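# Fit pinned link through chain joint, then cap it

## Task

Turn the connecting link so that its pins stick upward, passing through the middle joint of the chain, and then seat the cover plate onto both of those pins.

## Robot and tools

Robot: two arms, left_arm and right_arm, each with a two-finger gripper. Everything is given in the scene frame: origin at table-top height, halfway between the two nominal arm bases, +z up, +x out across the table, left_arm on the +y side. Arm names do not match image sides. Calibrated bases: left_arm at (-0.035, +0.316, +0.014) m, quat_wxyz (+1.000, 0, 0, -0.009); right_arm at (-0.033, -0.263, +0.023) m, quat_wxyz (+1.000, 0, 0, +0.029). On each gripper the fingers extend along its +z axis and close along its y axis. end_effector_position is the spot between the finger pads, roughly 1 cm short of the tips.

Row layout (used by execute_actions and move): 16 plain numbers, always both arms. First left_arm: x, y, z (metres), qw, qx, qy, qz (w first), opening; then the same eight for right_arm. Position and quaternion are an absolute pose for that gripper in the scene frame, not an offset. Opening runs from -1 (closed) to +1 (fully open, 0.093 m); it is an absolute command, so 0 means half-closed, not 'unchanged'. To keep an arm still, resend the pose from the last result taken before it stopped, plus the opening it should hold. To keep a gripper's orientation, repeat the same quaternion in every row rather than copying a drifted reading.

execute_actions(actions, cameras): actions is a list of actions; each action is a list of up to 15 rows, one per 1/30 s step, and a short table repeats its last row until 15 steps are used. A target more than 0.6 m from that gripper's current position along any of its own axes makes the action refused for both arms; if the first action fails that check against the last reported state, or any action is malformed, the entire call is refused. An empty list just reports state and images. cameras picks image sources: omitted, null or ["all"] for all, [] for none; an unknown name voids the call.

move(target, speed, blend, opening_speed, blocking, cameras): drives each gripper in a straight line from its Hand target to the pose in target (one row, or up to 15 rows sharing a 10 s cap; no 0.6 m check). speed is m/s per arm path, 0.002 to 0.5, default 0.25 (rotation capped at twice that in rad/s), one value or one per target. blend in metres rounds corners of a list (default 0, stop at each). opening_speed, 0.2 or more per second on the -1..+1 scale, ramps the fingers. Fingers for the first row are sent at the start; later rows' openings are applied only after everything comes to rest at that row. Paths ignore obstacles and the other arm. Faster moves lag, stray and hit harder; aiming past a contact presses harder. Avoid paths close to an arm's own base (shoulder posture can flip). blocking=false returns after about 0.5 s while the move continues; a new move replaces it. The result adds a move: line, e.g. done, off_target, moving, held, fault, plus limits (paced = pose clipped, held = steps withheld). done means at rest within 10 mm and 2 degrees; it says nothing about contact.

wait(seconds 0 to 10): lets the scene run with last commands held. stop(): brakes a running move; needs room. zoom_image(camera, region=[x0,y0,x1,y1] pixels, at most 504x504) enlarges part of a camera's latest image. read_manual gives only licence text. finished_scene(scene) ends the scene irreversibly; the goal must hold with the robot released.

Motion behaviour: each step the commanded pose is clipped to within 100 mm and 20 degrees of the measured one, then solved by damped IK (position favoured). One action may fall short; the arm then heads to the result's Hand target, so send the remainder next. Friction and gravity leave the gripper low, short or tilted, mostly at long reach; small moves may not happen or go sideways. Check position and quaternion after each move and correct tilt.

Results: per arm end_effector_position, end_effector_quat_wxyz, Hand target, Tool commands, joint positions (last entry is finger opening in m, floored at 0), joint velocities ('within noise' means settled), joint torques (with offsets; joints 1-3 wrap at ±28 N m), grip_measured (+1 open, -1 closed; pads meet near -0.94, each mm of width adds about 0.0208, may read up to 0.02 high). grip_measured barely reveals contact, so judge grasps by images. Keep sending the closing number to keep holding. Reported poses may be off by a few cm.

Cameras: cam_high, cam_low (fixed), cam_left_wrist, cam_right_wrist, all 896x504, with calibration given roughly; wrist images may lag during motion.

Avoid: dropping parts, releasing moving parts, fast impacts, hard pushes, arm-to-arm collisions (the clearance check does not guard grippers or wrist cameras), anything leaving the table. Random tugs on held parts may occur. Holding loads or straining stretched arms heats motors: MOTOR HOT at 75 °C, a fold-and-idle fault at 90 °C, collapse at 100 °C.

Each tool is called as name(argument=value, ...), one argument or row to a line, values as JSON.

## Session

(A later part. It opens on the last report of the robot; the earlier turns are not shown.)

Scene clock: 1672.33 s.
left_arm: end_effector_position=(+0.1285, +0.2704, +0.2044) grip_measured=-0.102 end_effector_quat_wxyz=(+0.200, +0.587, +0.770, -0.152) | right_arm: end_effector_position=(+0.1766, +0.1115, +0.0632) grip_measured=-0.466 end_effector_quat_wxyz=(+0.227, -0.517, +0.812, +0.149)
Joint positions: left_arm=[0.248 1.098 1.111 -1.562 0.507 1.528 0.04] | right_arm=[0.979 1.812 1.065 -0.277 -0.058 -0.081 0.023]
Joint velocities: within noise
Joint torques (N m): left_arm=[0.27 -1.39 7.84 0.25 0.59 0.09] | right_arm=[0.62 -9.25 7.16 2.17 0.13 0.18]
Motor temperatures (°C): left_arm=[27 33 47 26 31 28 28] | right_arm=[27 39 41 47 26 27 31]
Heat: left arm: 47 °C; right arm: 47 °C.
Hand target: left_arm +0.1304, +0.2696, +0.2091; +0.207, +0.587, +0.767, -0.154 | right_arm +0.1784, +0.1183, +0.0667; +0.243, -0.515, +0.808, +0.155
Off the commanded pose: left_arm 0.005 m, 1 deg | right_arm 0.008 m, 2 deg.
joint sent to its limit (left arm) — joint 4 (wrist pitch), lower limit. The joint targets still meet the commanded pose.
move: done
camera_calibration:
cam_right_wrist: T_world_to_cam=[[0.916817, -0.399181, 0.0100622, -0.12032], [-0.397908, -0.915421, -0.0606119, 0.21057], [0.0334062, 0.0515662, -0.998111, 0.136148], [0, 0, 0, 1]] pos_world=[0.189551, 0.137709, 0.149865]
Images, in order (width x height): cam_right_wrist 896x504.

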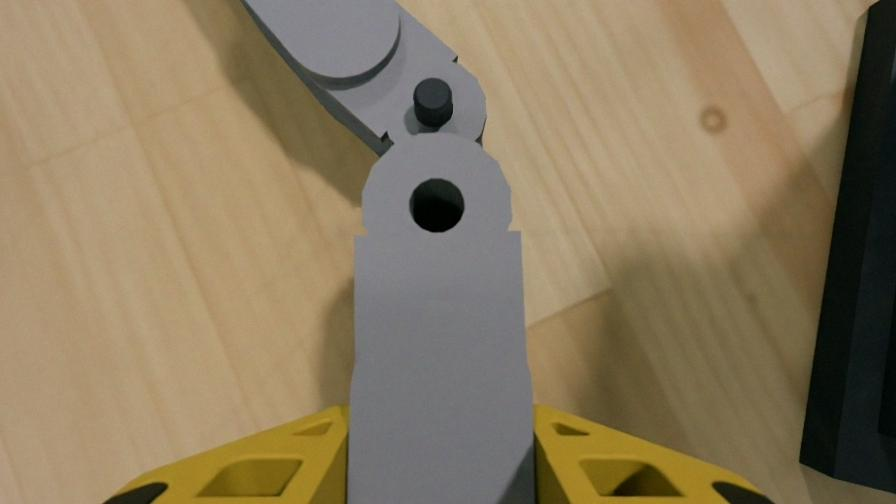

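move(
  target=[0.1302,0.2698,0.2095,0.2053,0.5880,0.7663,-0.1576,-0.1,0.1785,0.1180,0.0600,0.2431,-0.5145,0.8076,0.1549,-0.8],
  speed=0.04,
  cameras=["cam_right_wrist"],
)

zoom_image(
  camera="cam_right_wrist",
  region=[330, 40, 590, 300],
)

Scene clock: 1682.43 s.
left_arm: end_effector_position=(+0.1285, +0.2704, +0.2044) grip_measured=-0.102 end_effector_quat_wxyz=(+0.200, +0.587, +0.770, -0.152) | right_arm: end_effector_position=(+0.1765, +0.1113, +0.0566) grip_measured=-0.466 end_effector_quat_wxyz=(+0.228, -0.517, +0.811, +0.149)
Joint positions: left_arm=[0.248 1.098 1.111 -1.562 0.507 1.528 0.04] | right_arm=[0.979 1.823 1.048 -0.247 -0.058 -0.081 0.023]
Joint velocities: within noise
Joint torques (N m): left_arm=[0.28 -1.37 7.82 0.25 0.58 0.09] | right_arm=[0.57 -9.33 6.9 2.07 0.15 0.17]
Motor temperatures (°C): left_arm=[27 33 47 26 31 28 28] | right_arm=[27 39 41 48 26 27 32]
Heat: left arm: 47 °C; right arm: 48 °C.
Hand target: left_arm +0.1304, +0.2696, +0.2091; +0.207, +0.587, +0.767, -0.154 | right_arm +0.1784, +0.1178, +0.0601; +0.243, -0.515, +0.808, +0.155
Off the commanded pose: left_arm 0.005 m, 1 deg | right_arm 0.008 m, 2 deg.
joint sent to its limit (left arm) — joint 4 (wrist pitch), lower limit. The joint targets still meet the commanded pose.
move: done
camera_calibration:
cam_right_wrist: T_world_to_cam=[[0.916677, -0.3995, 0.0101421, -0.120176], [-0.398145, -0.915165, -0.0628817, 0.210125], [0.0344029, 0.0536042, -0.997969, 0.129245], [0, 0, 0, 1]] pos_world=[0.189376, 0.137361, 0.143414]
Images, in order (width x height): cam_right_wrist 896x504.

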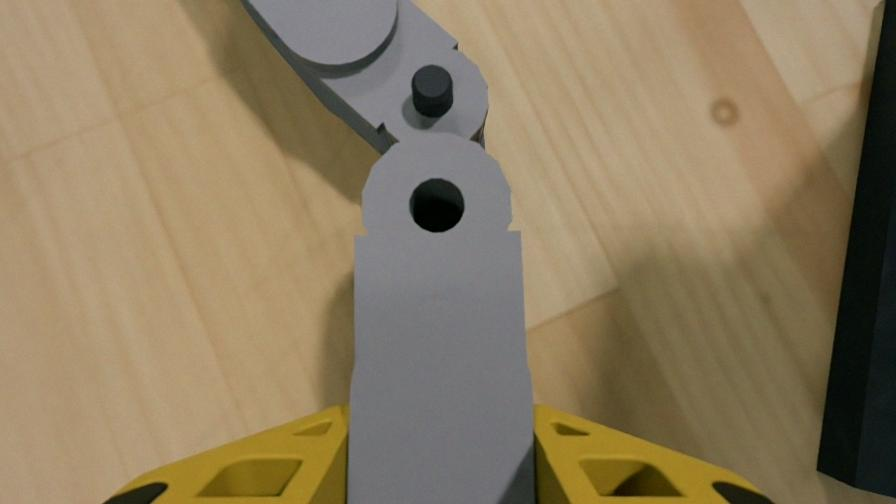

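Scaled by 1.938 from the camera's 896x504 image, which has a finer 1280x720 frame.

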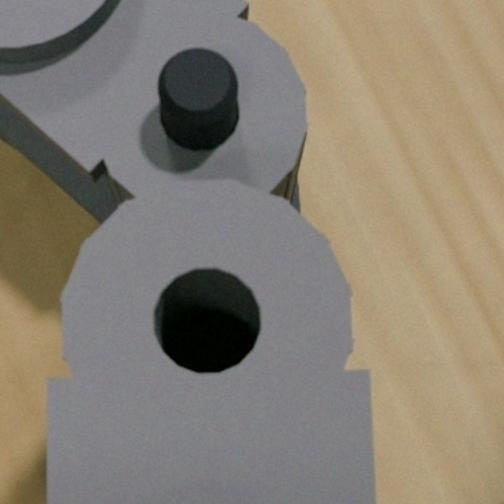

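move(
  target=[
    [0.1302,0.2698,0.2095,0.2053,0.5880,0.7663,-0.1576,-0.1,0.1785,0.1175,0.0450,0.2431,-0.5145,0.8076,0.1549,-0.8],
  ],
  speed=0.04,
  cameras=["cam_right_wrist"],
)

move(
  target=[
    [0.1302,0.2698,0.2095,0.2053,0.5880,0.7663,-0.1576,-0.1,0.1785,0.1170,0.0340,0.2431,-0.5145,0.8076,0.1549,-0.8],
  ],
  speed=0.04,
  cameras=["cam_right_wrist"],
)

zoom_image(
  camera="cam_right_wrist",
  region=[330, 0, 590, 260],
)

Scene clock: 1695.03 s.
left_arm: end_effector_position=(+0.1285, +0.2704, +0.2044) grip_measured=-0.102 end_effector_quat_wxyz=(+0.200, +0.587, +0.770, -0.152) | right_arm: end_effector_position=(+0.1759, +0.1103, +0.0410) grip_measured=-0.466 end_effector_quat_wxyz=(+0.226, -0.517, +0.812, +0.148)
Joint positions: left_arm=[0.248 1.098 1.111 -1.562 0.507 1.528 0.04] | right_arm=[0.979 1.854 1.018 -0.19 -0.058 -0.081 0.023]
Joint velocities: within noise
Joint torques (N m): left_arm=[0.25 -1.39 7.83 0.23 0.58 0.09] | right_arm=[0.49 -9.48 6.93 2.11 0.11 0.17]
Motor temperatures (°C): left_arm=[27 33 47 26 31 28 27] | right_arm=[27 39 41 48 26 27 32]
Heat: left arm: 47 °C; right arm: 48 °C.
Hand target: left_arm +0.1304, +0.2696, +0.2091; +0.207, +0.587, +0.767, -0.154 | right_arm +0.1784, +0.1173, +0.0453; +0.243, -0.515, +0.808, +0.155
Off the commanded pose: left_arm 0.005 m, 1 deg | right_arm 0.009 m, 2 deg.
joint sent to its limit (left arm) — joint 4 (wrist pitch), lower limit. The joint targets still meet the commanded pose.
move: done
camera_calibration:
cam_right_wrist: T_world_to_cam=[[0.916696, -0.399467, 0.00967713, -0.119862], [-0.398263, -0.915365, -0.0591027, 0.207866], [0.0324677, 0.0503252, -0.998205, 0.114428], [0, 0, 0, 1]] pos_world=[0.188947, 0.136634, 0.127668]
Images, in order (width x height): cam_right_wrist 896x504.

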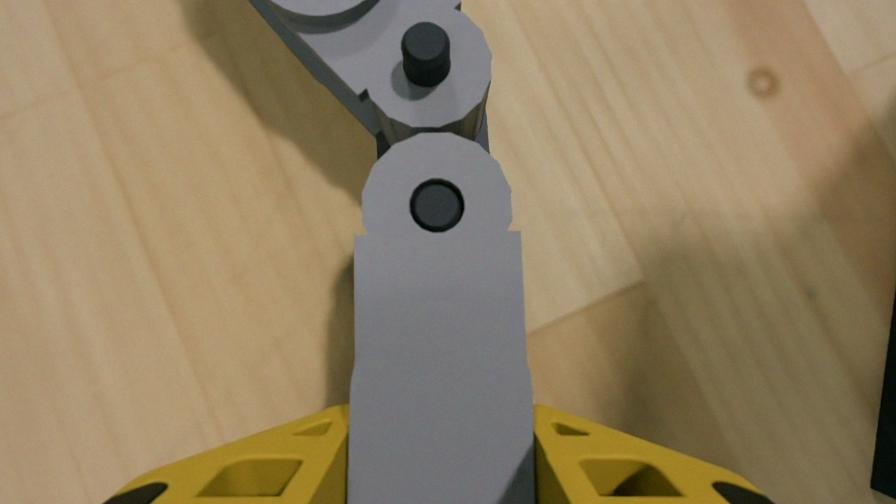

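Scene clock: 1695.80 s.
left_arm: end_effector_position=(+0.1285, +0.2704, +0.2044) grip_measured=-0.102 end_effector_quat_wxyz=(+0.200, +0.587, +0.770, -0.152) | right_arm: end_effector_position=(+0.1760, +0.1104, +0.0309) grip_measured=-0.466 end_effector_quat_wxyz=(+0.227, -0.517, +0.812, +0.149)
Joint positions: left_arm=[0.248 1.098 1.111 -1.562 0.507 1.528 0.04] | right_arm=[0.979 1.877 0.999 -0.145 -0.058 -0.081 0.023]
Joint velocities: within noise
Joint torques (N m): left_arm=[0.25 -1.35 7.9 0.24 0.58 0.1] | right_arm=[0.36 -9.43 6.61 2.13 0.13 0.18]
Motor temperatures (°C): left_arm=[27 33 47 26 31 28 27] | right_arm=[27 39 41 48 26 27 32]
Heat: left arm: 47 °C; right arm: 48 °C.
Hand target: left_arm +0.1304, +0.2696, +0.2091; +0.207, +0.587, +0.767, -0.154 | right_arm +0.1784, +0.1169, +0.0343; +0.243, -0.515, +0.808, +0.155
Off the commanded pose: left_arm 0.005 m, 1 deg | right_arm 0.008 m, 2 deg.
joint sent to its limit (left arm) — joint 4 (wrist pitch), lower limit. The joint targets still meet the commanded pose.
move: done
camera_calibration:
cam_right_wrist: T_world_to_cam=[[0.916685, -0.399487, 0.00995611, -0.119784], [-0.398193, -0.915246, -0.0613702, 0.207442], [0.0336289, 0.0522927, -0.998065, 0.103913], [0, 0, 0, 1]] pos_world=[0.188912, 0.136574, 0.117635]
Images, in order (width x height): cam_right_wrist 896x504.

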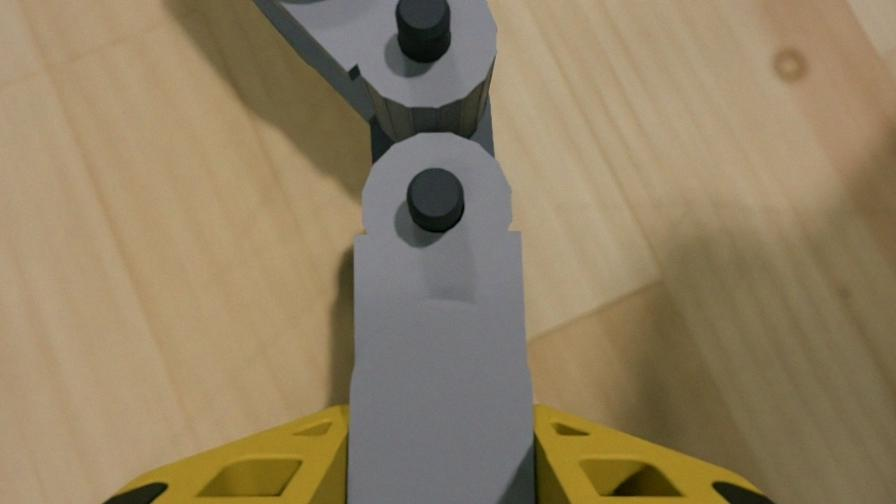

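Scaled by 1.938 from the camera's 896x504 image, which has a finer 1280x720 frame.

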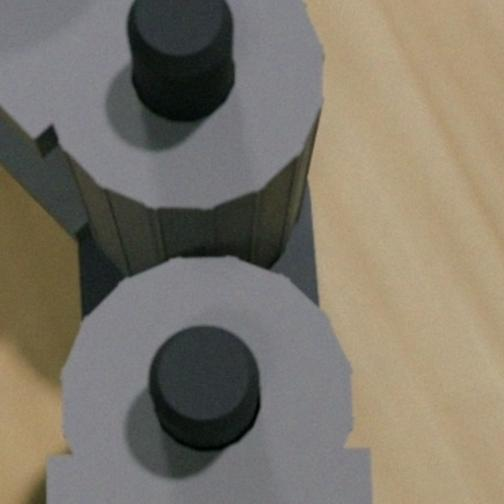

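move(
  target=[
    [0.1302,0.2698,0.2095,0.2053,0.5880,0.7663,-0.1576,-0.1,0.1785,0.1170,0.0335,0.2431,-0.5145,0.8076,0.1549,-0.1],
    [0.1302,0.2698,0.2095,0.2053,0.5880,0.7663,-0.1576,-0.1,0.1535,0.0630,0.1400,0.2183,-0.5190,0.8146,0.1391,-0.1],
  ],
  speed=0.1,
  opening_speed=0.4,
  cameras=["cam_right_wrist","cam_left_wrist"],
)

zoom_image(
  camera="cam_left_wrist",
  region=[320, 0, 620, 200],
)

Scene clock: 1707.73 s.
left_arm: end_effector_position=(+0.1285, +0.2704, +0.2044) grip_measured=-0.102 end_effector_quat_wxyz=(+0.200, +0.587, +0.770, -0.152) | right_arm: end_effector_position=(+0.1484, +0.0613, +0.1272) grip_measured=-0.102 end_effector_quat_wxyz=(+0.205, -0.521, +0.817, +0.136)
Joint positions: left_arm=[0.248 1.098 1.111 -1.562 0.507 1.528 0.04] | right_arm=[0.976 1.541 1.061 -0.598 -0.058 -0.086 0.04]
Joint velocities: within noise
Joint torques (N m): left_arm=[0.21 -1.35 7.87 0.27 0.59 0.1] | right_arm=[-0.95 -8.7 10.51 1.42 0.11 0.02]
Motor temperatures (°C): left_arm=[27 33 48 26 31 28 27] | right_arm=[27 39 41 47 26 27 32]
Heat: left arm: 48 °C; right arm: 47 °C.
Hand target: left_arm +0.1304, +0.2696, +0.2091; +0.207, +0.587, +0.767, -0.154 | right_arm +0.1534, +0.0629, +0.1399; +0.218, -0.519, +0.815, +0.139
Off the commanded pose: left_arm 0.005 m, 1 deg | right_arm 0.014 m, 2 deg.
joint sent to its limit (left arm) — joint 4 (wrist pitch), lower limit. The joint targets still meet the commanded pose.
move: off_target (right_arm)
camera_calibration:
cam_left_wrist: T_world_to_cam=[[-0.969483, -0.245016, -0.00833077, 0.19348], [-0.244122, 0.967952, -0.0589356, -0.177812], [0.0225039, -0.0551034, -0.998227, 0.291577], [0, 0, 0, 1]] pos_world=[0.137606, 0.235586, 0.282193]
cam_right_wrist: T_world_to_cam=[[0.917511, -0.397666, 0.00598082, -0.114738], [-0.397613, -0.917515, -0.00839341, 0.150772], [0.00882527, 0.00532298, -0.999947, 0.210284], [0, 0, 0, 1]] pos_world=[0.163367, 0.0915888, 0.212224]
Images, in order (width x height): cam_left_wrist 896x504, cam_right_wrist 896x504.

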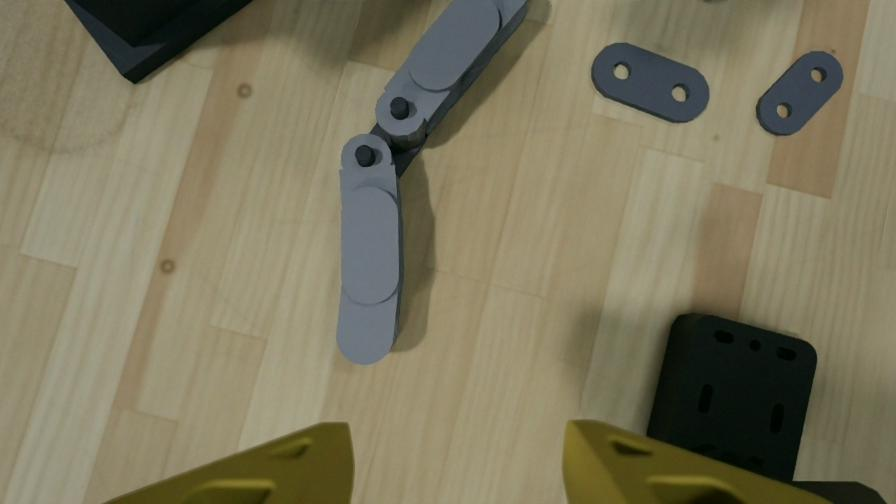

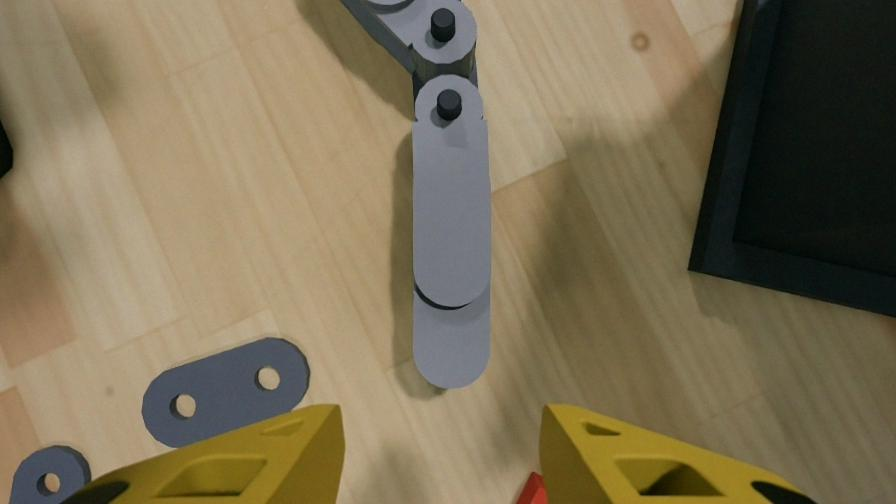

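Scaled by 1.680 from the camera's 896x504 image, which has a finer 1280x720 frame.

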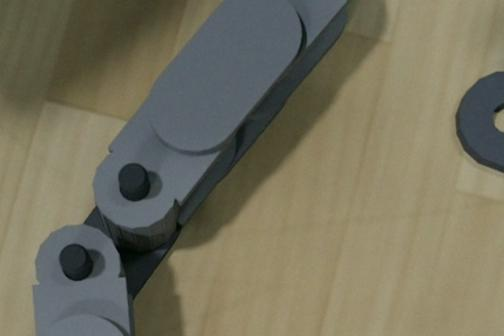

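move(
  target=[
    [0.1302,0.2698,0.2095,0.2053,0.5880,0.7663,-0.1576,-0.1,0.1700,-0.0800,0.2300,0.2183,-0.5190,0.8146,0.1391,0.1],
    [0.04,0.15,0.2,0.0085,0.8745,0.4847,-0.0153,0.1,0.2000,-0.2800,0.2500,0.590,0.091,0.802,-0.018,0.2],
    [-0.0285,0.070,0.12,0.0085,0.8745,0.4847,-0.0153,0.1,0.2000,-0.2800,0.2500,0.590,0.091,0.802,-0.018,0.2],
  ],
  speed=0.25,
  blend=[0.04,0.02,0],
  cameras=["cam_left_wrist","cam_high"],
)

Scene clock: 1741.23 s.
left_arm: end_effector_position=(-0.0294, +0.0715, +0.1216) grip_measured=+0.098 end_effector_quat_wxyz=(+0.003, +0.875, +0.483, -0.021) | right_arm: end_effector_position=(+0.2000, -0.2774, +0.2551) grip_measured=+0.198 end_effector_quat_wxyz=(+0.593, +0.084, +0.801, -0.014)
Joint positions: left_arm=[-1.507 1.448 1.106 -1.205 0.034 0.608 0.05] | right_arm=[0.029 0.351 0.52 -0.476 0.206 0.146 0.055]
Joint velocities: within noise
Joint torques (N m): left_arm=[-1.01 -4.51 6.13 0.51 0.02 -0.1] | right_arm=[-0.54 0.68 6.95 2.56 0.26 0.23]
Motor temperatures (°C): left_arm=[27 33 48 26 31 28 27] | right_arm=[27 37 44 45 26 27 30]
Heat: left arm: 48 °C; right arm: 45 °C.
Hand target: left_arm -0.0285, +0.0700, +0.1201; +0.009, +0.875, +0.485, -0.016 | right_arm +0.2000, -0.2800, +0.2500; +0.590, +0.091, +0.802, -0.018
Off the commanded pose: left_arm 0.002 m, 1 deg | right_arm 0.006 m, 1 deg.
move: done; blend cut to 0 m at target 2
camera_calibration:
cam_left_wrist: T_world_to_cam=[[-0.83428, 0.551093, 0.0165309, -0.0649813], [0.511399, 0.762287, 0.396724, -0.0471948], [0.20603, 0.339432, -0.917789, 0.168984], [0, 0, 0, 1]] pos_world=[-0.0648931, 0.0144279, 0.17489]
Images, in order (width x height): cam_high 896x504, cam_left_wrist 896x504.

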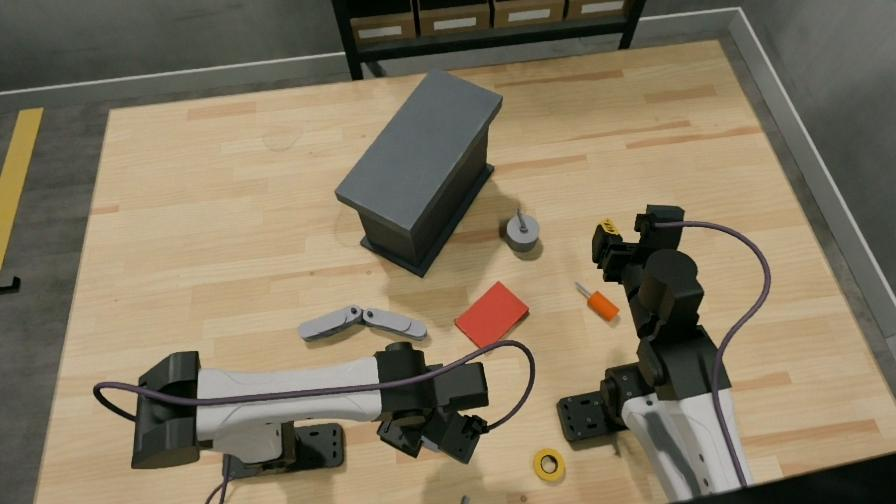

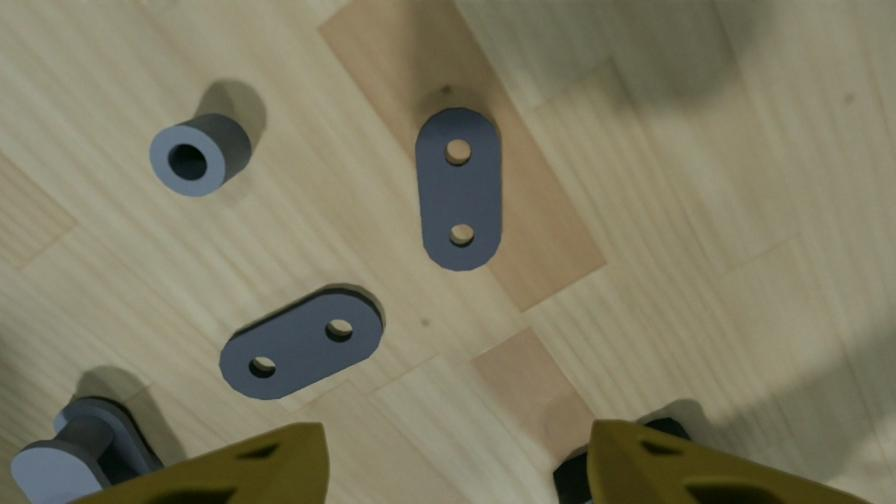

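move(
  target=[-0.0430,0.0560,0.06,0.0085,0.8745,0.4847,-0.0153,0.0,0.2000,-0.2800,0.2500,0.590,0.091,0.802,-0.018,0.2],
  speed=0.15,
  cameras=["cam_left_wrist"],
)

Scene clock: 1752.87 s.
left_arm: end_effector_position=(-0.0440, +0.0573, +0.0619) grip_measured=+0.002 end_effector_quat_wxyz=(+0.003, +0.875, +0.483, -0.021) | right_arm: end_effector_position=(+0.2001, -0.2774, +0.2552) grip_measured=+0.198 end_effector_quat_wxyz=(+0.593, +0.084, +0.801, -0.014)
Joint positions: left_arm=[-1.567 1.555 0.961 -0.951 0.033 0.548 0.045] | right_arm=[0.029 0.351 0.52 -0.476 0.206 0.146 0.055]
Joint velocities: within noise
Joint torques (N m): left_arm=[-0.9 -4.89 5.89 0.5 0.02 -0.05] | right_arm=[-0.54 0.79 7.02 2.57 0.2 0.22]
Motor temperatures (°C): left_arm=[27 33 47 26 31 28 27] | right_arm=[27 35 43 48 26 27 30]
Heat: left arm: 47 °C; right arm: 48 °C.
Hand target: left_arm -0.0430, +0.0559, +0.0601; +0.009, +0.874, +0.485, -0.015 | right_arm +0.2000, -0.2800, +0.2500; +0.590, +0.091, +0.802, -0.018
Off the commanded pose: left_arm 0.002 m, 1 deg | right_arm 0.006 m, 1 deg.
move: done
camera_calibration:
cam_left_wrist: T_world_to_cam=[[-0.834284, 0.551095, 0.0162649, -0.0682618], [0.511248, 0.762244, 0.397, -0.00526564], [0.206387, 0.339526, -0.917675, 0.12196], [0, 0, 0, 1]] pos_world=[-0.0794286, 0.000223941, 0.11512]
Images, in order (width x height): cam_left_wrist 896x504.

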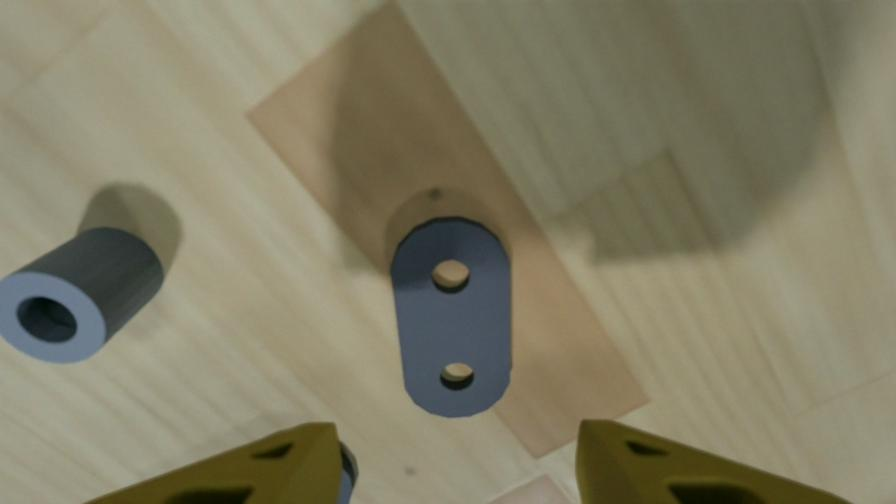

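move(
  target=[-0.0455,0.0537,0.03,0.00873,0.8659,0.4999,-0.0151,-0.1,0.2000,-0.2800,0.2500,0.590,0.091,0.802,-0.018,0.2],
  speed=0.08,
  cameras=["cam_left_wrist"],
)

Scene clock: 1768.30 s.
left_arm: end_effector_position=(-0.0461, +0.0545, +0.0322) grip_measured=-0.098 end_effector_quat_wxyz=(+0.004, +0.866, +0.499, -0.021) | right_arm: end_effector_position=(+0.2001, -0.2774, +0.2552) grip_measured=+0.198 end_effector_quat_wxyz=(+0.593, +0.084, +0.801, -0.014)
Joint positions: left_arm=[-1.576 1.613 0.892 -0.821 0.031 0.503 0.04] | right_arm=[0.029 0.351 0.52 -0.476 0.206 0.146 0.055]
Joint velocities: within noise
Joint torques (N m): left_arm=[-0.98 -5.04 5.45 0.46 0 -0.06] | right_arm=[-0.36 0.7 6.97 2.58 0.23 0.19]
Motor temperatures (°C): left_arm=[27 34 46 26 30 28 27] | right_arm=[27 34 42 50 26 27 30]
Heat: left arm: 46 °C; right arm: 50 °C.
Hand target: left_arm -0.0455, +0.0537, +0.0300; +0.009, +0.866, +0.500, -0.015 | right_arm +0.2000, -0.2800, +0.2500; +0.590, +0.091, +0.802, -0.018
Off the commanded pose: left_arm 0.002 m, 1 deg | right_arm 0.006 m, 1 deg.
move: done
camera_calibration:
cam_left_wrist: T_world_to_cam=[[-0.853511, 0.520843, 0.0155696, -0.067258], [0.483476, 0.780425, 0.396469, 0.00751118], [0.194347, 0.345918, -0.917916, 0.0952671], [0, 0, 0, 1]] pos_world=[-0.0795517, -0.00378568, 0.0855164]
Images, in order (width x height): cam_left_wrist 896x504.

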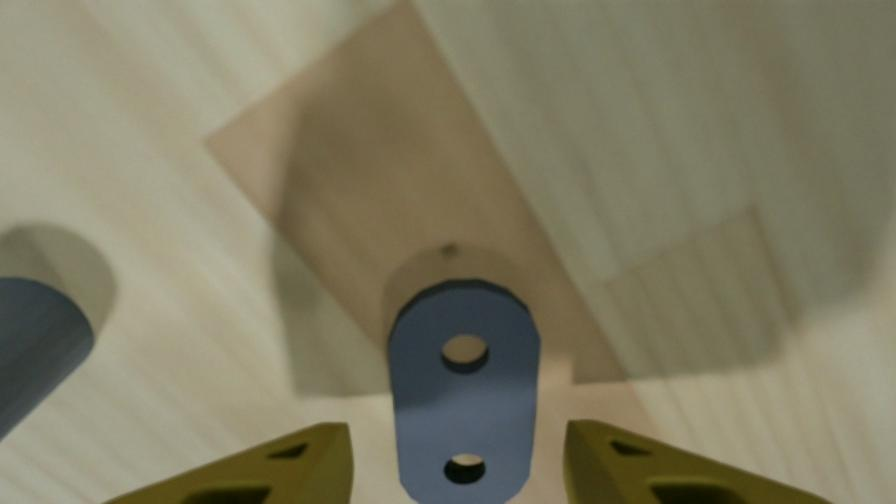

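move(
  target=[-0.0455,0.0535,0.0210,0.00873,0.8659,0.4999,-0.0151,-0.1,0.2000,-0.2800,0.2500,0.590,0.091,0.802,-0.018,0.2],
  speed=0.03,
  cameras=["cam_left_wrist"],
)

Scene clock: 1774.13 s.
left_arm: end_effector_position=(-0.0461, +0.0536, +0.0237) grip_measured=-0.098 end_effector_quat_wxyz=(+0.005, +0.866, +0.499, -0.021) | right_arm: end_effector_position=(+0.2001, -0.2774, +0.2552) grip_measured=+0.198 end_effector_quat_wxyz=(+0.593, +0.084, +0.801, -0.014)
Joint positions: left_arm=[-1.576 1.631 0.873 -0.781 0.031 0.503 0.04] | right_arm=[0.029 0.351 0.52 -0.476 0.206 0.146 0.055]
Joint velocities: within noise
Joint torques (N m): left_arm=[-1.01 -5.05 5.27 0.49 0.04 -0.09] | right_arm=[-0.47 0.76 6.91 2.55 0.27 0.23]
Motor temperatures (°C): left_arm=[27 34 46 26 30 28 27] | right_arm=[27 33 41 50 26 27 30]
Heat: left arm: 46 °C; right arm: 50 °C.
Hand target: left_arm -0.0455, +0.0535, +0.0211; +0.009, +0.866, +0.500, -0.015 | right_arm +0.2000, -0.2799, +0.2500; +0.590, +0.091, +0.802, -0.018
Off the commanded pose: left_arm 0.003 m, 1 deg | right_arm 0.006 m, 1 deg.
move: done
camera_calibration:
cam_left_wrist: T_world_to_cam=[[-0.85372, 0.520542, 0.014108, -0.0665958], [0.483043, 0.781519, 0.394838, 0.0114984], [0.194504, 0.343896, -0.918642, 0.087879], [0, 0, 0, 1]] pos_world=[-0.0795012, -0.00454156, 0.0771289]
Images, in order (width x height): cam_left_wrist 896x504.

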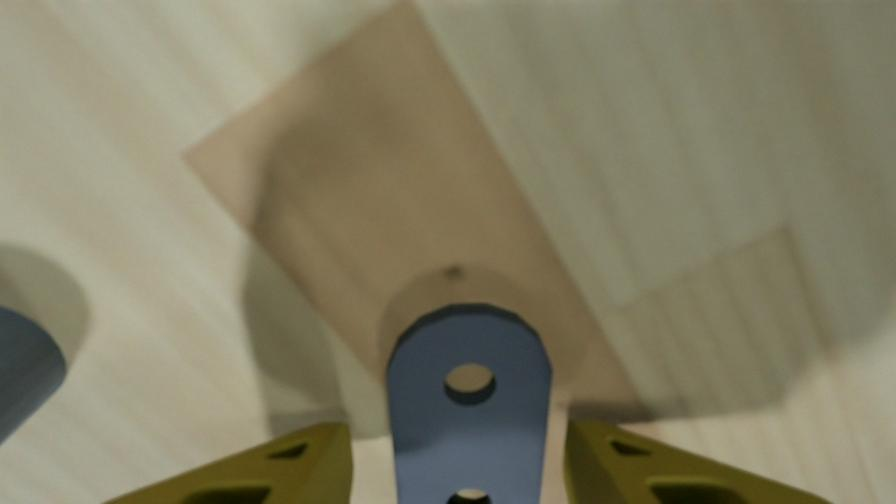

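move(
  target=[-0.0465,0.0543,0.0155,0.00873,0.8659,0.4999,-0.0151,-0.1,0.2000,-0.2800,0.2500,0.590,0.091,0.802,-0.018,0.2],
  speed=0.03,
  cameras=["cam_left_wrist"],
)

Scene clock: 1780.00 s.
left_arm: end_effector_position=(-0.0471, +0.0552, +0.0186) grip_measured=-0.098 end_effector_quat_wxyz=(+0.004, +0.866, +0.499, -0.020) | right_arm: end_effector_position=(+0.2001, -0.2774, +0.2552) grip_measured=+0.198 end_effector_quat_wxyz=(+0.593, +0.084, +0.801, -0.014)
Joint positions: left_arm=[-1.58 1.64 0.858 -0.762 0.03 0.499 0.04] | right_arm=[0.029 0.351 0.52 -0.476 0.206 0.146 0.055]
Joint velocities: within noise
Joint torques (N m): left_arm=[-1.01 -5.01 5.16 0.56 0.04 -0.11] | right_arm=[-0.46 0.57 6.86 2.6 0.25 0.18]
Motor temperatures (°C): left_arm=[27 34 46 26 30 28 27] | right_arm=[27 33 41 50 26 27 30]
Heat: left arm: 46 °C; right arm: 50 °C.
Hand target: left_arm -0.0465, +0.0543, +0.0156; +0.009, +0.866, +0.500, -0.015 | right_arm +0.2000, -0.2799, +0.2500; +0.590, +0.091, +0.802, -0.018
Off the commanded pose: left_arm 0.003 m, 1 deg | right_arm 0.006 m, 1 deg.
move: done
camera_calibration:
cam_left_wrist: T_world_to_cam=[[-0.85353, 0.520808, 0.0156468, -0.0682325], [0.483193, 0.779935, 0.397776, 0.0128141], [0.194962, 0.347074, -0.917349, 0.0826175], [0, 0, 0, 1]] pos_world=[-0.0805375, -0.00313255, 0.0717596]
Images, in order (width x height): cam_left_wrist 896x504.

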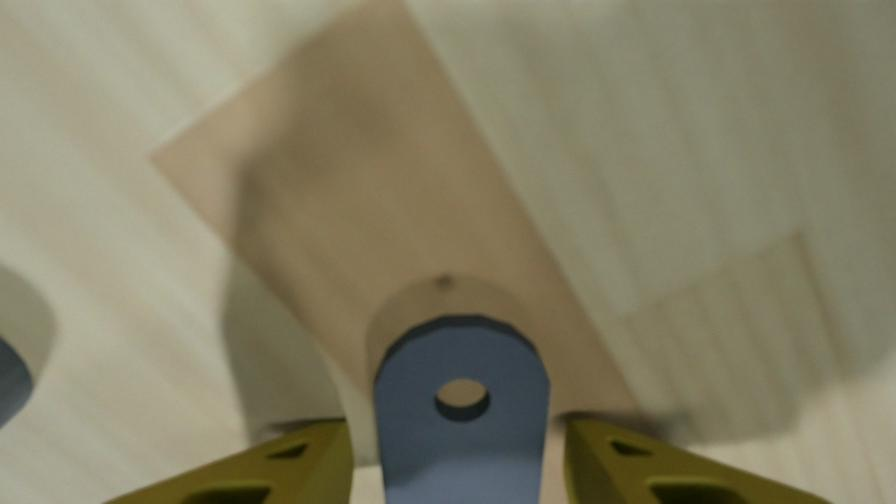

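move(
  target=[-0.0460,0.0560,0.0125,0.00873,0.8659,0.4999,-0.0151,-0.1,0.2000,-0.2800,0.2500,0.590,0.091,0.802,-0.018,0.2],
  speed=0.03,
  cameras=["cam_left_wrist"],
)

Scene clock: 1788.30 s.
left_arm: end_effector_position=(-0.0461, +0.0554, +0.0180) grip_measured=-0.098 end_effector_quat_wxyz=(+0.005, +0.866, +0.499, -0.018) | right_arm: end_effector_position=(+0.2001, -0.2774, +0.2552) grip_measured=+0.198 end_effector_quat_wxyz=(+0.593, +0.084, +0.801, -0.014)
Joint positions: left_arm=[-1.58 1.64 0.856 -0.759 0.024 0.498 0.04] | right_arm=[0.029 0.351 0.52 -0.476 0.206 0.146 0.055]
Joint velocities: within noise
Joint torques (N m): left_arm=[-0.96 -4.89 4.18 0.62 0.11 -0.04] | right_arm=[-0.47 0.81 7.06 2.55 0.23 0.18]
Motor temperatures (°C): left_arm=[27 34 45 26 30 28 27] | right_arm=[27 33 41 51 26 27 30]
Heat: left arm: 45 °C; right arm: 51 °C.
Hand target: left_arm -0.0460, +0.0561, +0.0127; +0.009, +0.866, +0.500, -0.015 | right_arm +0.2000, -0.2799, +0.2500; +0.590, +0.091, +0.802, -0.018
Off the commanded pose: left_arm 0.006 m, 0 deg | right_arm 0.006 m, 1 deg.
move: done
camera_calibration:
cam_left_wrist: T_world_to_cam=[[-0.854084, 0.520029, 0.010524, -0.0674048], [0.480206, 0.780583, 0.400115, 0.0121902], [0.199857, 0.346786, -0.916404, 0.0820228], [0, 0, 0, 1]] pos_world=[-0.079816, -0.0029074, 0.0709979]
Images, in order (width x height): cam_left_wrist 896x504.

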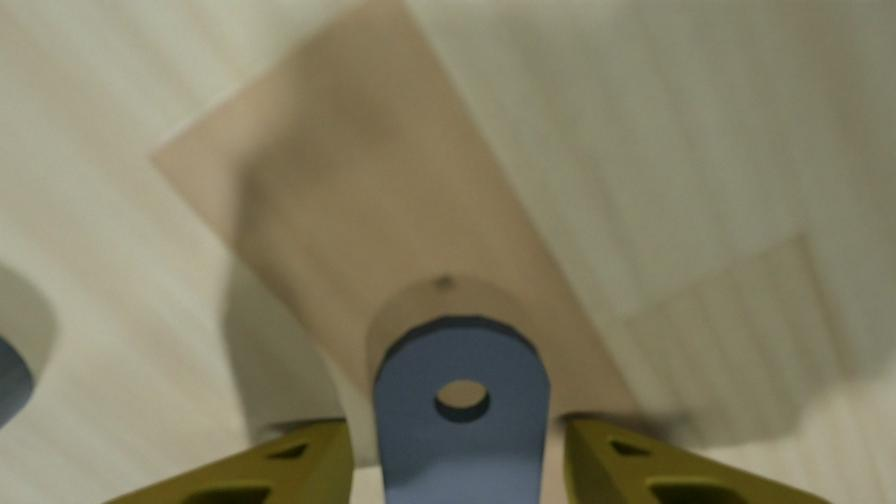

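move(
  target=[-0.0460,0.0565,0.0155,0.00873,0.8659,0.4999,-0.0151,-0.8,0.2000,-0.2800,0.2500,0.590,0.091,0.802,-0.018,0.2],
  speed=0.03,
  opening_speed=0.5,
  cameras=["cam_left_wrist"],
)

Scene clock: 1796.67 s.
left_arm: end_effector_position=(-0.0440, +0.0532, +0.0179) grip_measured=-0.475 end_effector_quat_wxyz=(+0.013, +0.866, +0.499, -0.015) | right_arm: end_effector_position=(+0.2001, -0.2774, +0.2552) grip_measured=+0.198 end_effector_quat_wxyz=(+0.593, +0.084, +0.801, -0.014)
Joint positions: left_arm=[-1.58 1.64 0.855 -0.748 0.012 0.498 0.022] | right_arm=[0.029 0.351 0.52 -0.476 0.206 0.146 0.055]
Joint velocities: within noise
Joint torques (N m): left_arm=[-0.81 -5.57 4.7 0.45 0.19 -0.04] | right_arm=[-0.59 0.81 6.98 2.56 0.2 0.18]
Motor temperatures (°C): left_arm=[27 34 45 26 30 28 27] | right_arm=[27 32 41 51 26 27 30]
Heat: left arm: 45 °C; right arm: 51 °C.
Hand target: left_arm -0.0460, +0.0564, +0.0155; +0.009, +0.866, +0.500, -0.015 | right_arm +0.2000, -0.2799, +0.2500; +0.590, +0.091, +0.802, -0.018
Off the commanded pose: left_arm 0.005 m, 0 deg | right_arm 0.006 m, 1 deg.
move: done
camera_calibration:
cam_left_wrist: T_world_to_cam=[[-0.854336, 0.519693, -0.00546409, -0.0641168], [0.474803, 0.78473, 0.398449, 0.012565], [0.211359, 0.337814, -0.917174, 0.0832641], [0, 0, 0, 1]] pos_world=[-0.0783418, -0.00466687, 0.0710109]
Images, in order (width x height): cam_left_wrist 896x504.

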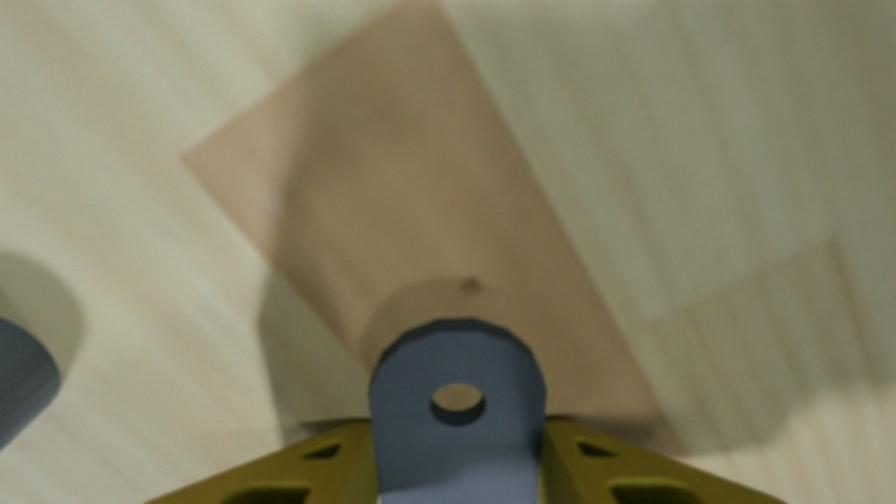

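move(
  target=[
    [-0.0440,0.0560,0.17,0.00873,0.8659,0.4999,-0.0151,-0.8,0.2000,-0.2800,0.2500,0.590,0.091,0.802,-0.018,0.2],
    [0.1970,0.1680,0.1400,0.0099,0.8240,0.5663,-0.0144,-0.8,0.2000,-0.2800,0.2500,0.590,0.091,0.802,-0.018,0.2],
  ],
  speed=0.2,
  blend=[0.05,0],
  cameras=["cam_left_wrist","cam_high"],
)

Scene clock: 1811.37 s.
left_arm: end_effector_position=(+0.1908, +0.1733, +0.1345) grip_measured=-0.475 end_effector_quat_wxyz=(-0.005, +0.823, +0.568, -0.013) | right_arm: end_effector_position=(+0.2001, -0.2774, +0.2552) grip_measured=+0.198 end_effector_quat_wxyz=(+0.593, +0.084, +0.801, -0.014)
Joint positions: left_arm=[-0.534 1.571 1.273 -1.293 0.02 1.381 0.022] | right_arm=[0.029 0.351 0.52 -0.476 0.206 0.146 0.055]
Joint velocities: within noise
Joint torques (N m): left_arm=[0.1 -5.24 8.8 0.31 0.31 0.16] | right_arm=[-0.46 0.77 6.74 2.59 0.25 0.16]
Motor temperatures (°C): left_arm=[27 34 45 26 30 28 28] | right_arm=[27 32 41 52 26 27 30]
Heat: left arm: 45 °C; right arm: 52 °C.
Hand target: left_arm +0.1969, +0.1681, +0.1401; +0.010, +0.824, +0.566, -0.014 | right_arm +0.2000, -0.2799, +0.2500; +0.590, +0.091, +0.802, -0.018
Off the commanded pose: left_arm 0.010 m, 2 deg | right_arm 0.006 m, 1 deg.
move: done
camera_calibration:
cam_left_wrist: T_world_to_cam=[[-0.927049, 0.374017, 0.0262994, 0.109515], [0.34997, 0.838009, 0.418642, -0.227798], [0.13454, 0.397306, -0.90777, 0.103094], [0, 0, 0, 1]] pos_world=[0.167378, 0.108977, 0.186071]
Images, in order (width x height): cam_high 896x504, cam_left_wrist 896x504.

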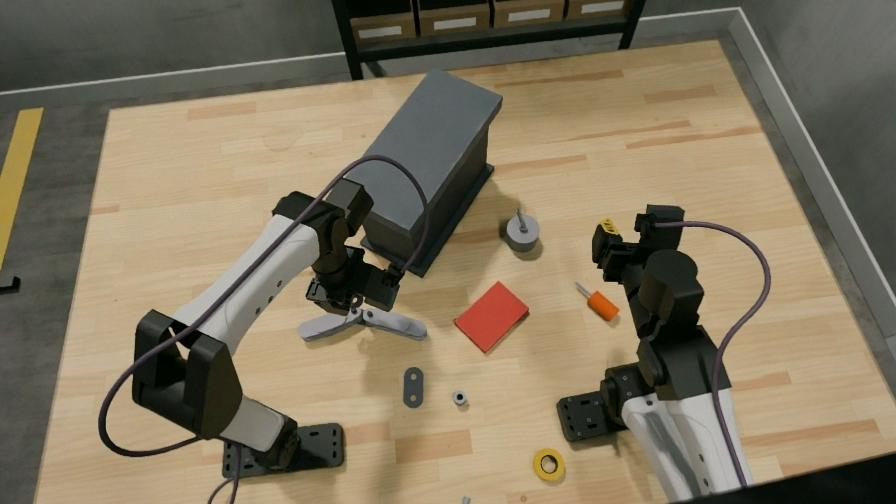

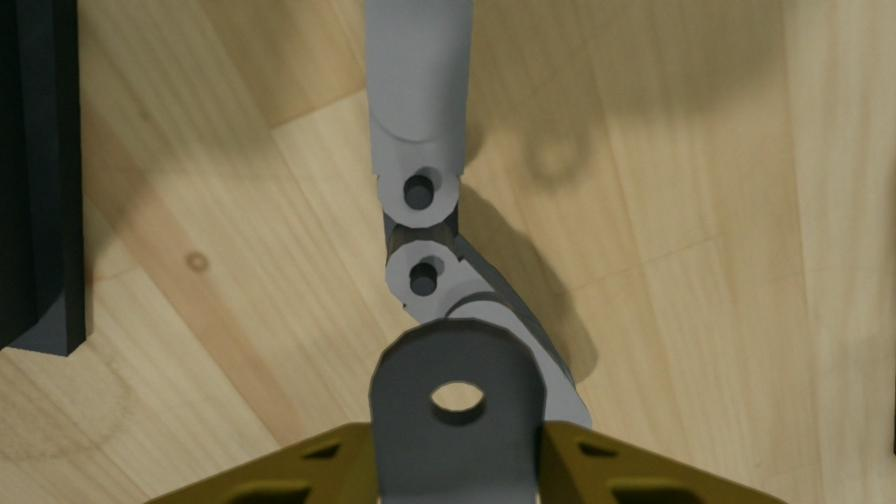

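zoom_image(
  camera="cam_left_wrist",
  region=[350, 140, 550, 440],
)

Scaled by 1.680 from the camera's 896x504 image, which has a finer 1280x720 frame.

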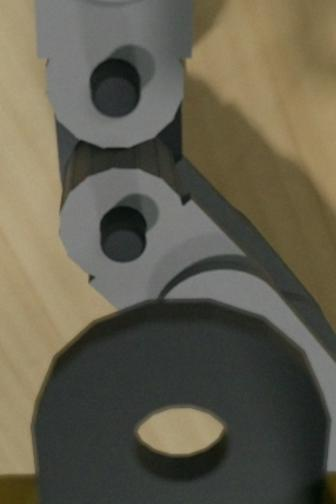

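move(
  target=[0.2000,0.1590,0.0850,0.0145,0.8238,0.5663,-0.0144,-0.8,0.2000,-0.2800,0.2500,0.590,0.091,0.802,-0.018,0.2],
  speed=0.08,
  cameras=["cam_left_wrist","cam_low"],
)

zoom_image(
  camera="cam_left_wrist",
  region=[330, 140, 580, 440],
)

Scene clock: 1841.67 s.
left_arm: end_effector_position=(+0.2010, +0.1633, +0.0865) grip_measured=-0.475 end_effector_quat_wxyz=(+0.010, +0.825, +0.566, -0.009) | right_arm: end_effector_position=(+0.2001, -0.2774, +0.2552) grip_measured=+0.198 end_effector_quat_wxyz=(+0.593, +0.084, +0.801, -0.014)
Joint positions: left_arm=[-0.542 1.624 1.134 -1.071 0.024 1.379 0.022] | right_arm=[0.029 0.351 0.52 -0.476 0.206 0.146 0.055]
Joint velocities: within noise
Joint torques (N m): left_arm=[-1.02 -5.68 6 0.39 0.31 -0.08] | right_arm=[-0.65 0.75 6.98 2.58 0.26 0.17]
Motor temperatures (°C): left_arm=[27 35 47 26 30 28 29] | right_arm=[27 31 40 52 26 27 30]
Heat: left arm: 47 °C; right arm: 52 °C.
Hand target: left_arm +0.2000, +0.1590, +0.0851; +0.014, +0.824, +0.566, -0.014 | right_arm +0.2000, -0.2799, +0.2500; +0.590, +0.091, +0.802, -0.018
Off the commanded pose: left_arm 0.005 m, 1 deg | right_arm 0.006 m, 1 deg.
move: done
camera_calibration:
cam_left_wrist: T_world_to_cam=[[-0.924886, 0.38023, -0.00340609, 0.125039], [0.345458, 0.84398, 0.410313, -0.202271], [0.158888, 0.378316, -0.911938, 0.0607218], [0, 0, 0, 1]] pos_world=[0.175875, 0.100197, 0.138795]
Images, in order (width x height): cam_low 896x504, cam_left_wrist 896x504.

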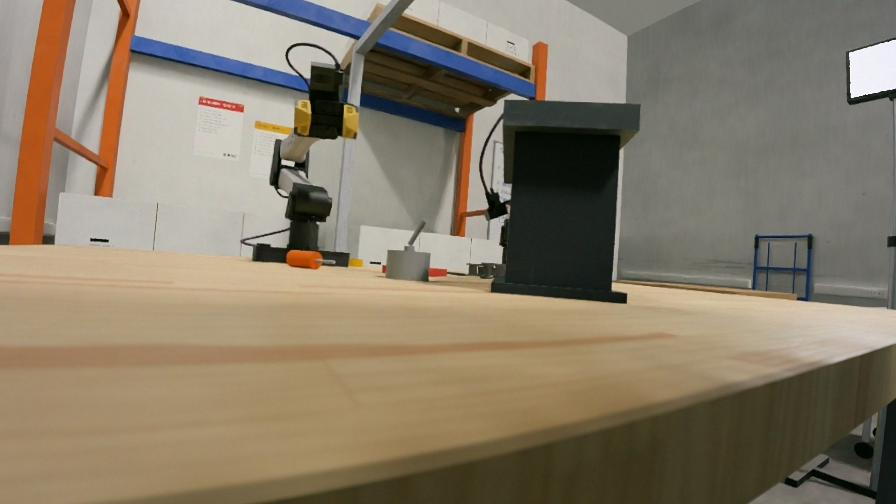

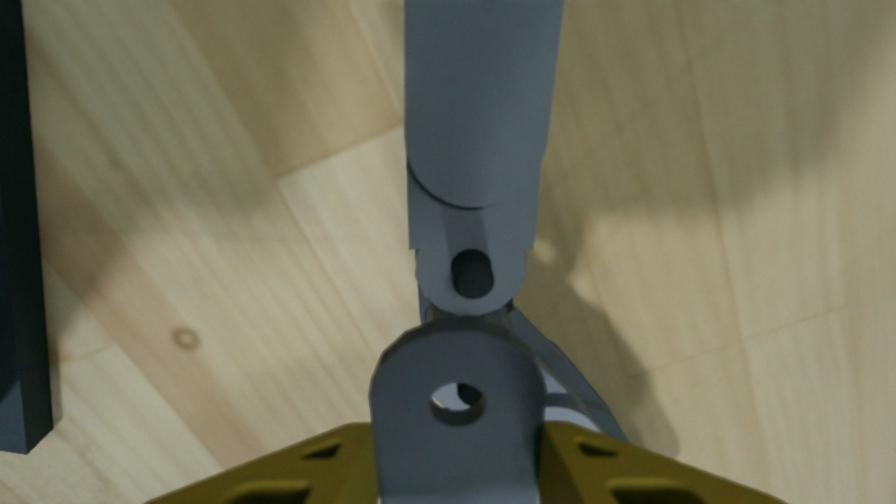

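Scaled by 1.680 from the camera's 896x504 image, which has a finer 1280x720 frame.

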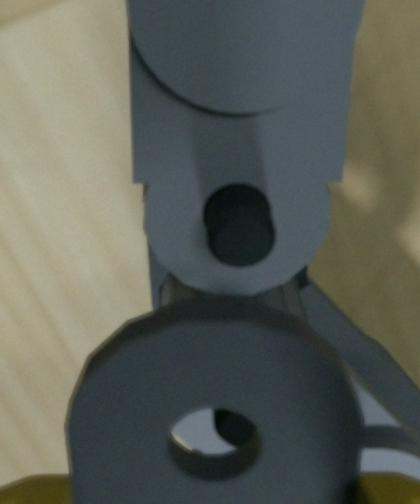

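move(
  target=[0.1940,0.1560,0.0720,0.0145,0.8238,0.5663,-0.0144,-0.8,0.2000,-0.2800,0.2500,0.590,0.091,0.802,-0.018,0.2],
  speed=0.06,
  cameras=["cam_left_wrist"],
)

zoom_image(
  camera="cam_left_wrist",
  region=[330, 200, 580, 450],
)

Scene clock: 1864.10 s.
left_arm: end_effector_position=(+0.1955, +0.1600, +0.0741) grip_measured=-0.475 end_effector_quat_wxyz=(+0.011, +0.825, +0.566, -0.008) | right_arm: end_effector_position=(+0.2001, -0.2774, +0.2552) grip_measured=+0.198 end_effector_quat_wxyz=(+0.593, +0.084, +0.801, -0.014)
Joint positions: left_arm=[-0.563 1.624 1.083 -1.017 0.024 1.359 0.022] | right_arm=[0.029 0.351 0.52 -0.476 0.206 0.146 0.055]
Joint velocities: within noise
Joint torques (N m): left_arm=[-0.99 -5.5 5.85 0.41 0.3 -0.07] | right_arm=[-0.57 0.84 6.87 2.57 0.2 0.11]
Motor temperatures (°C): left_arm=[27 35 46 26 30 28 29] | right_arm=[27 31 40 53 26 27 30]
Heat: left arm: 46 °C; right arm: 53 °C.
Hand target: left_arm +0.1940, +0.1561, +0.0721; +0.014, +0.824, +0.566, -0.014 | right_arm +0.2000, -0.2799, +0.2500; +0.590, +0.091, +0.802, -0.018
Off the commanded pose: left_arm 0.005 m, 1 deg | right_arm 0.006 m, 1 deg.
move: done
camera_calibration:
cam_left_wrist: T_world_to_cam=[[-0.924873, 0.38023, -0.00588246, 0.121352], [0.344635, 0.844631, 0.409664, -0.19238], [0.160735, 0.37686, -0.912217, 0.0514346], [0, 0, 0, 1]] pos_world=[0.170269, 0.0969654, 0.126445]
Images, in order (width x height): cam_left_wrist 896x504.

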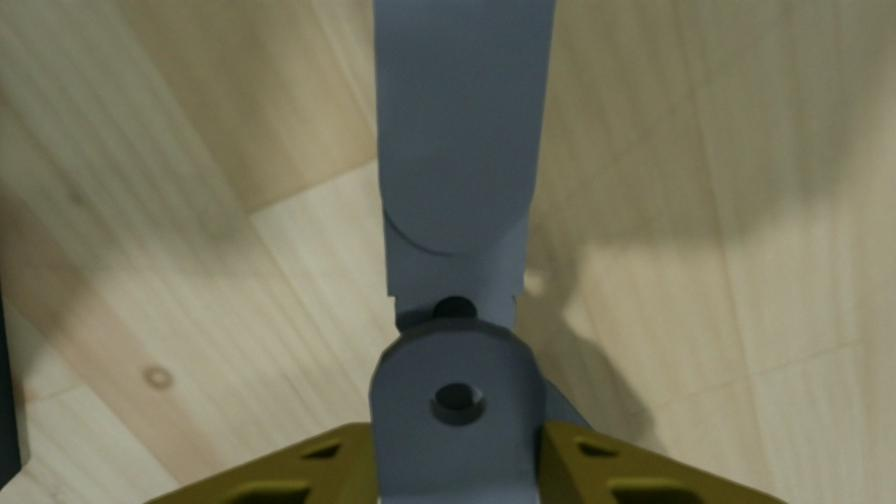

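Scaled by 2.016 from the camera's 896x504 image, which has a finer 1280x720 frame.

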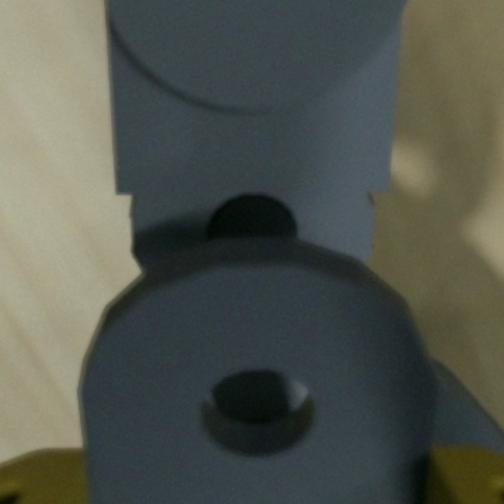

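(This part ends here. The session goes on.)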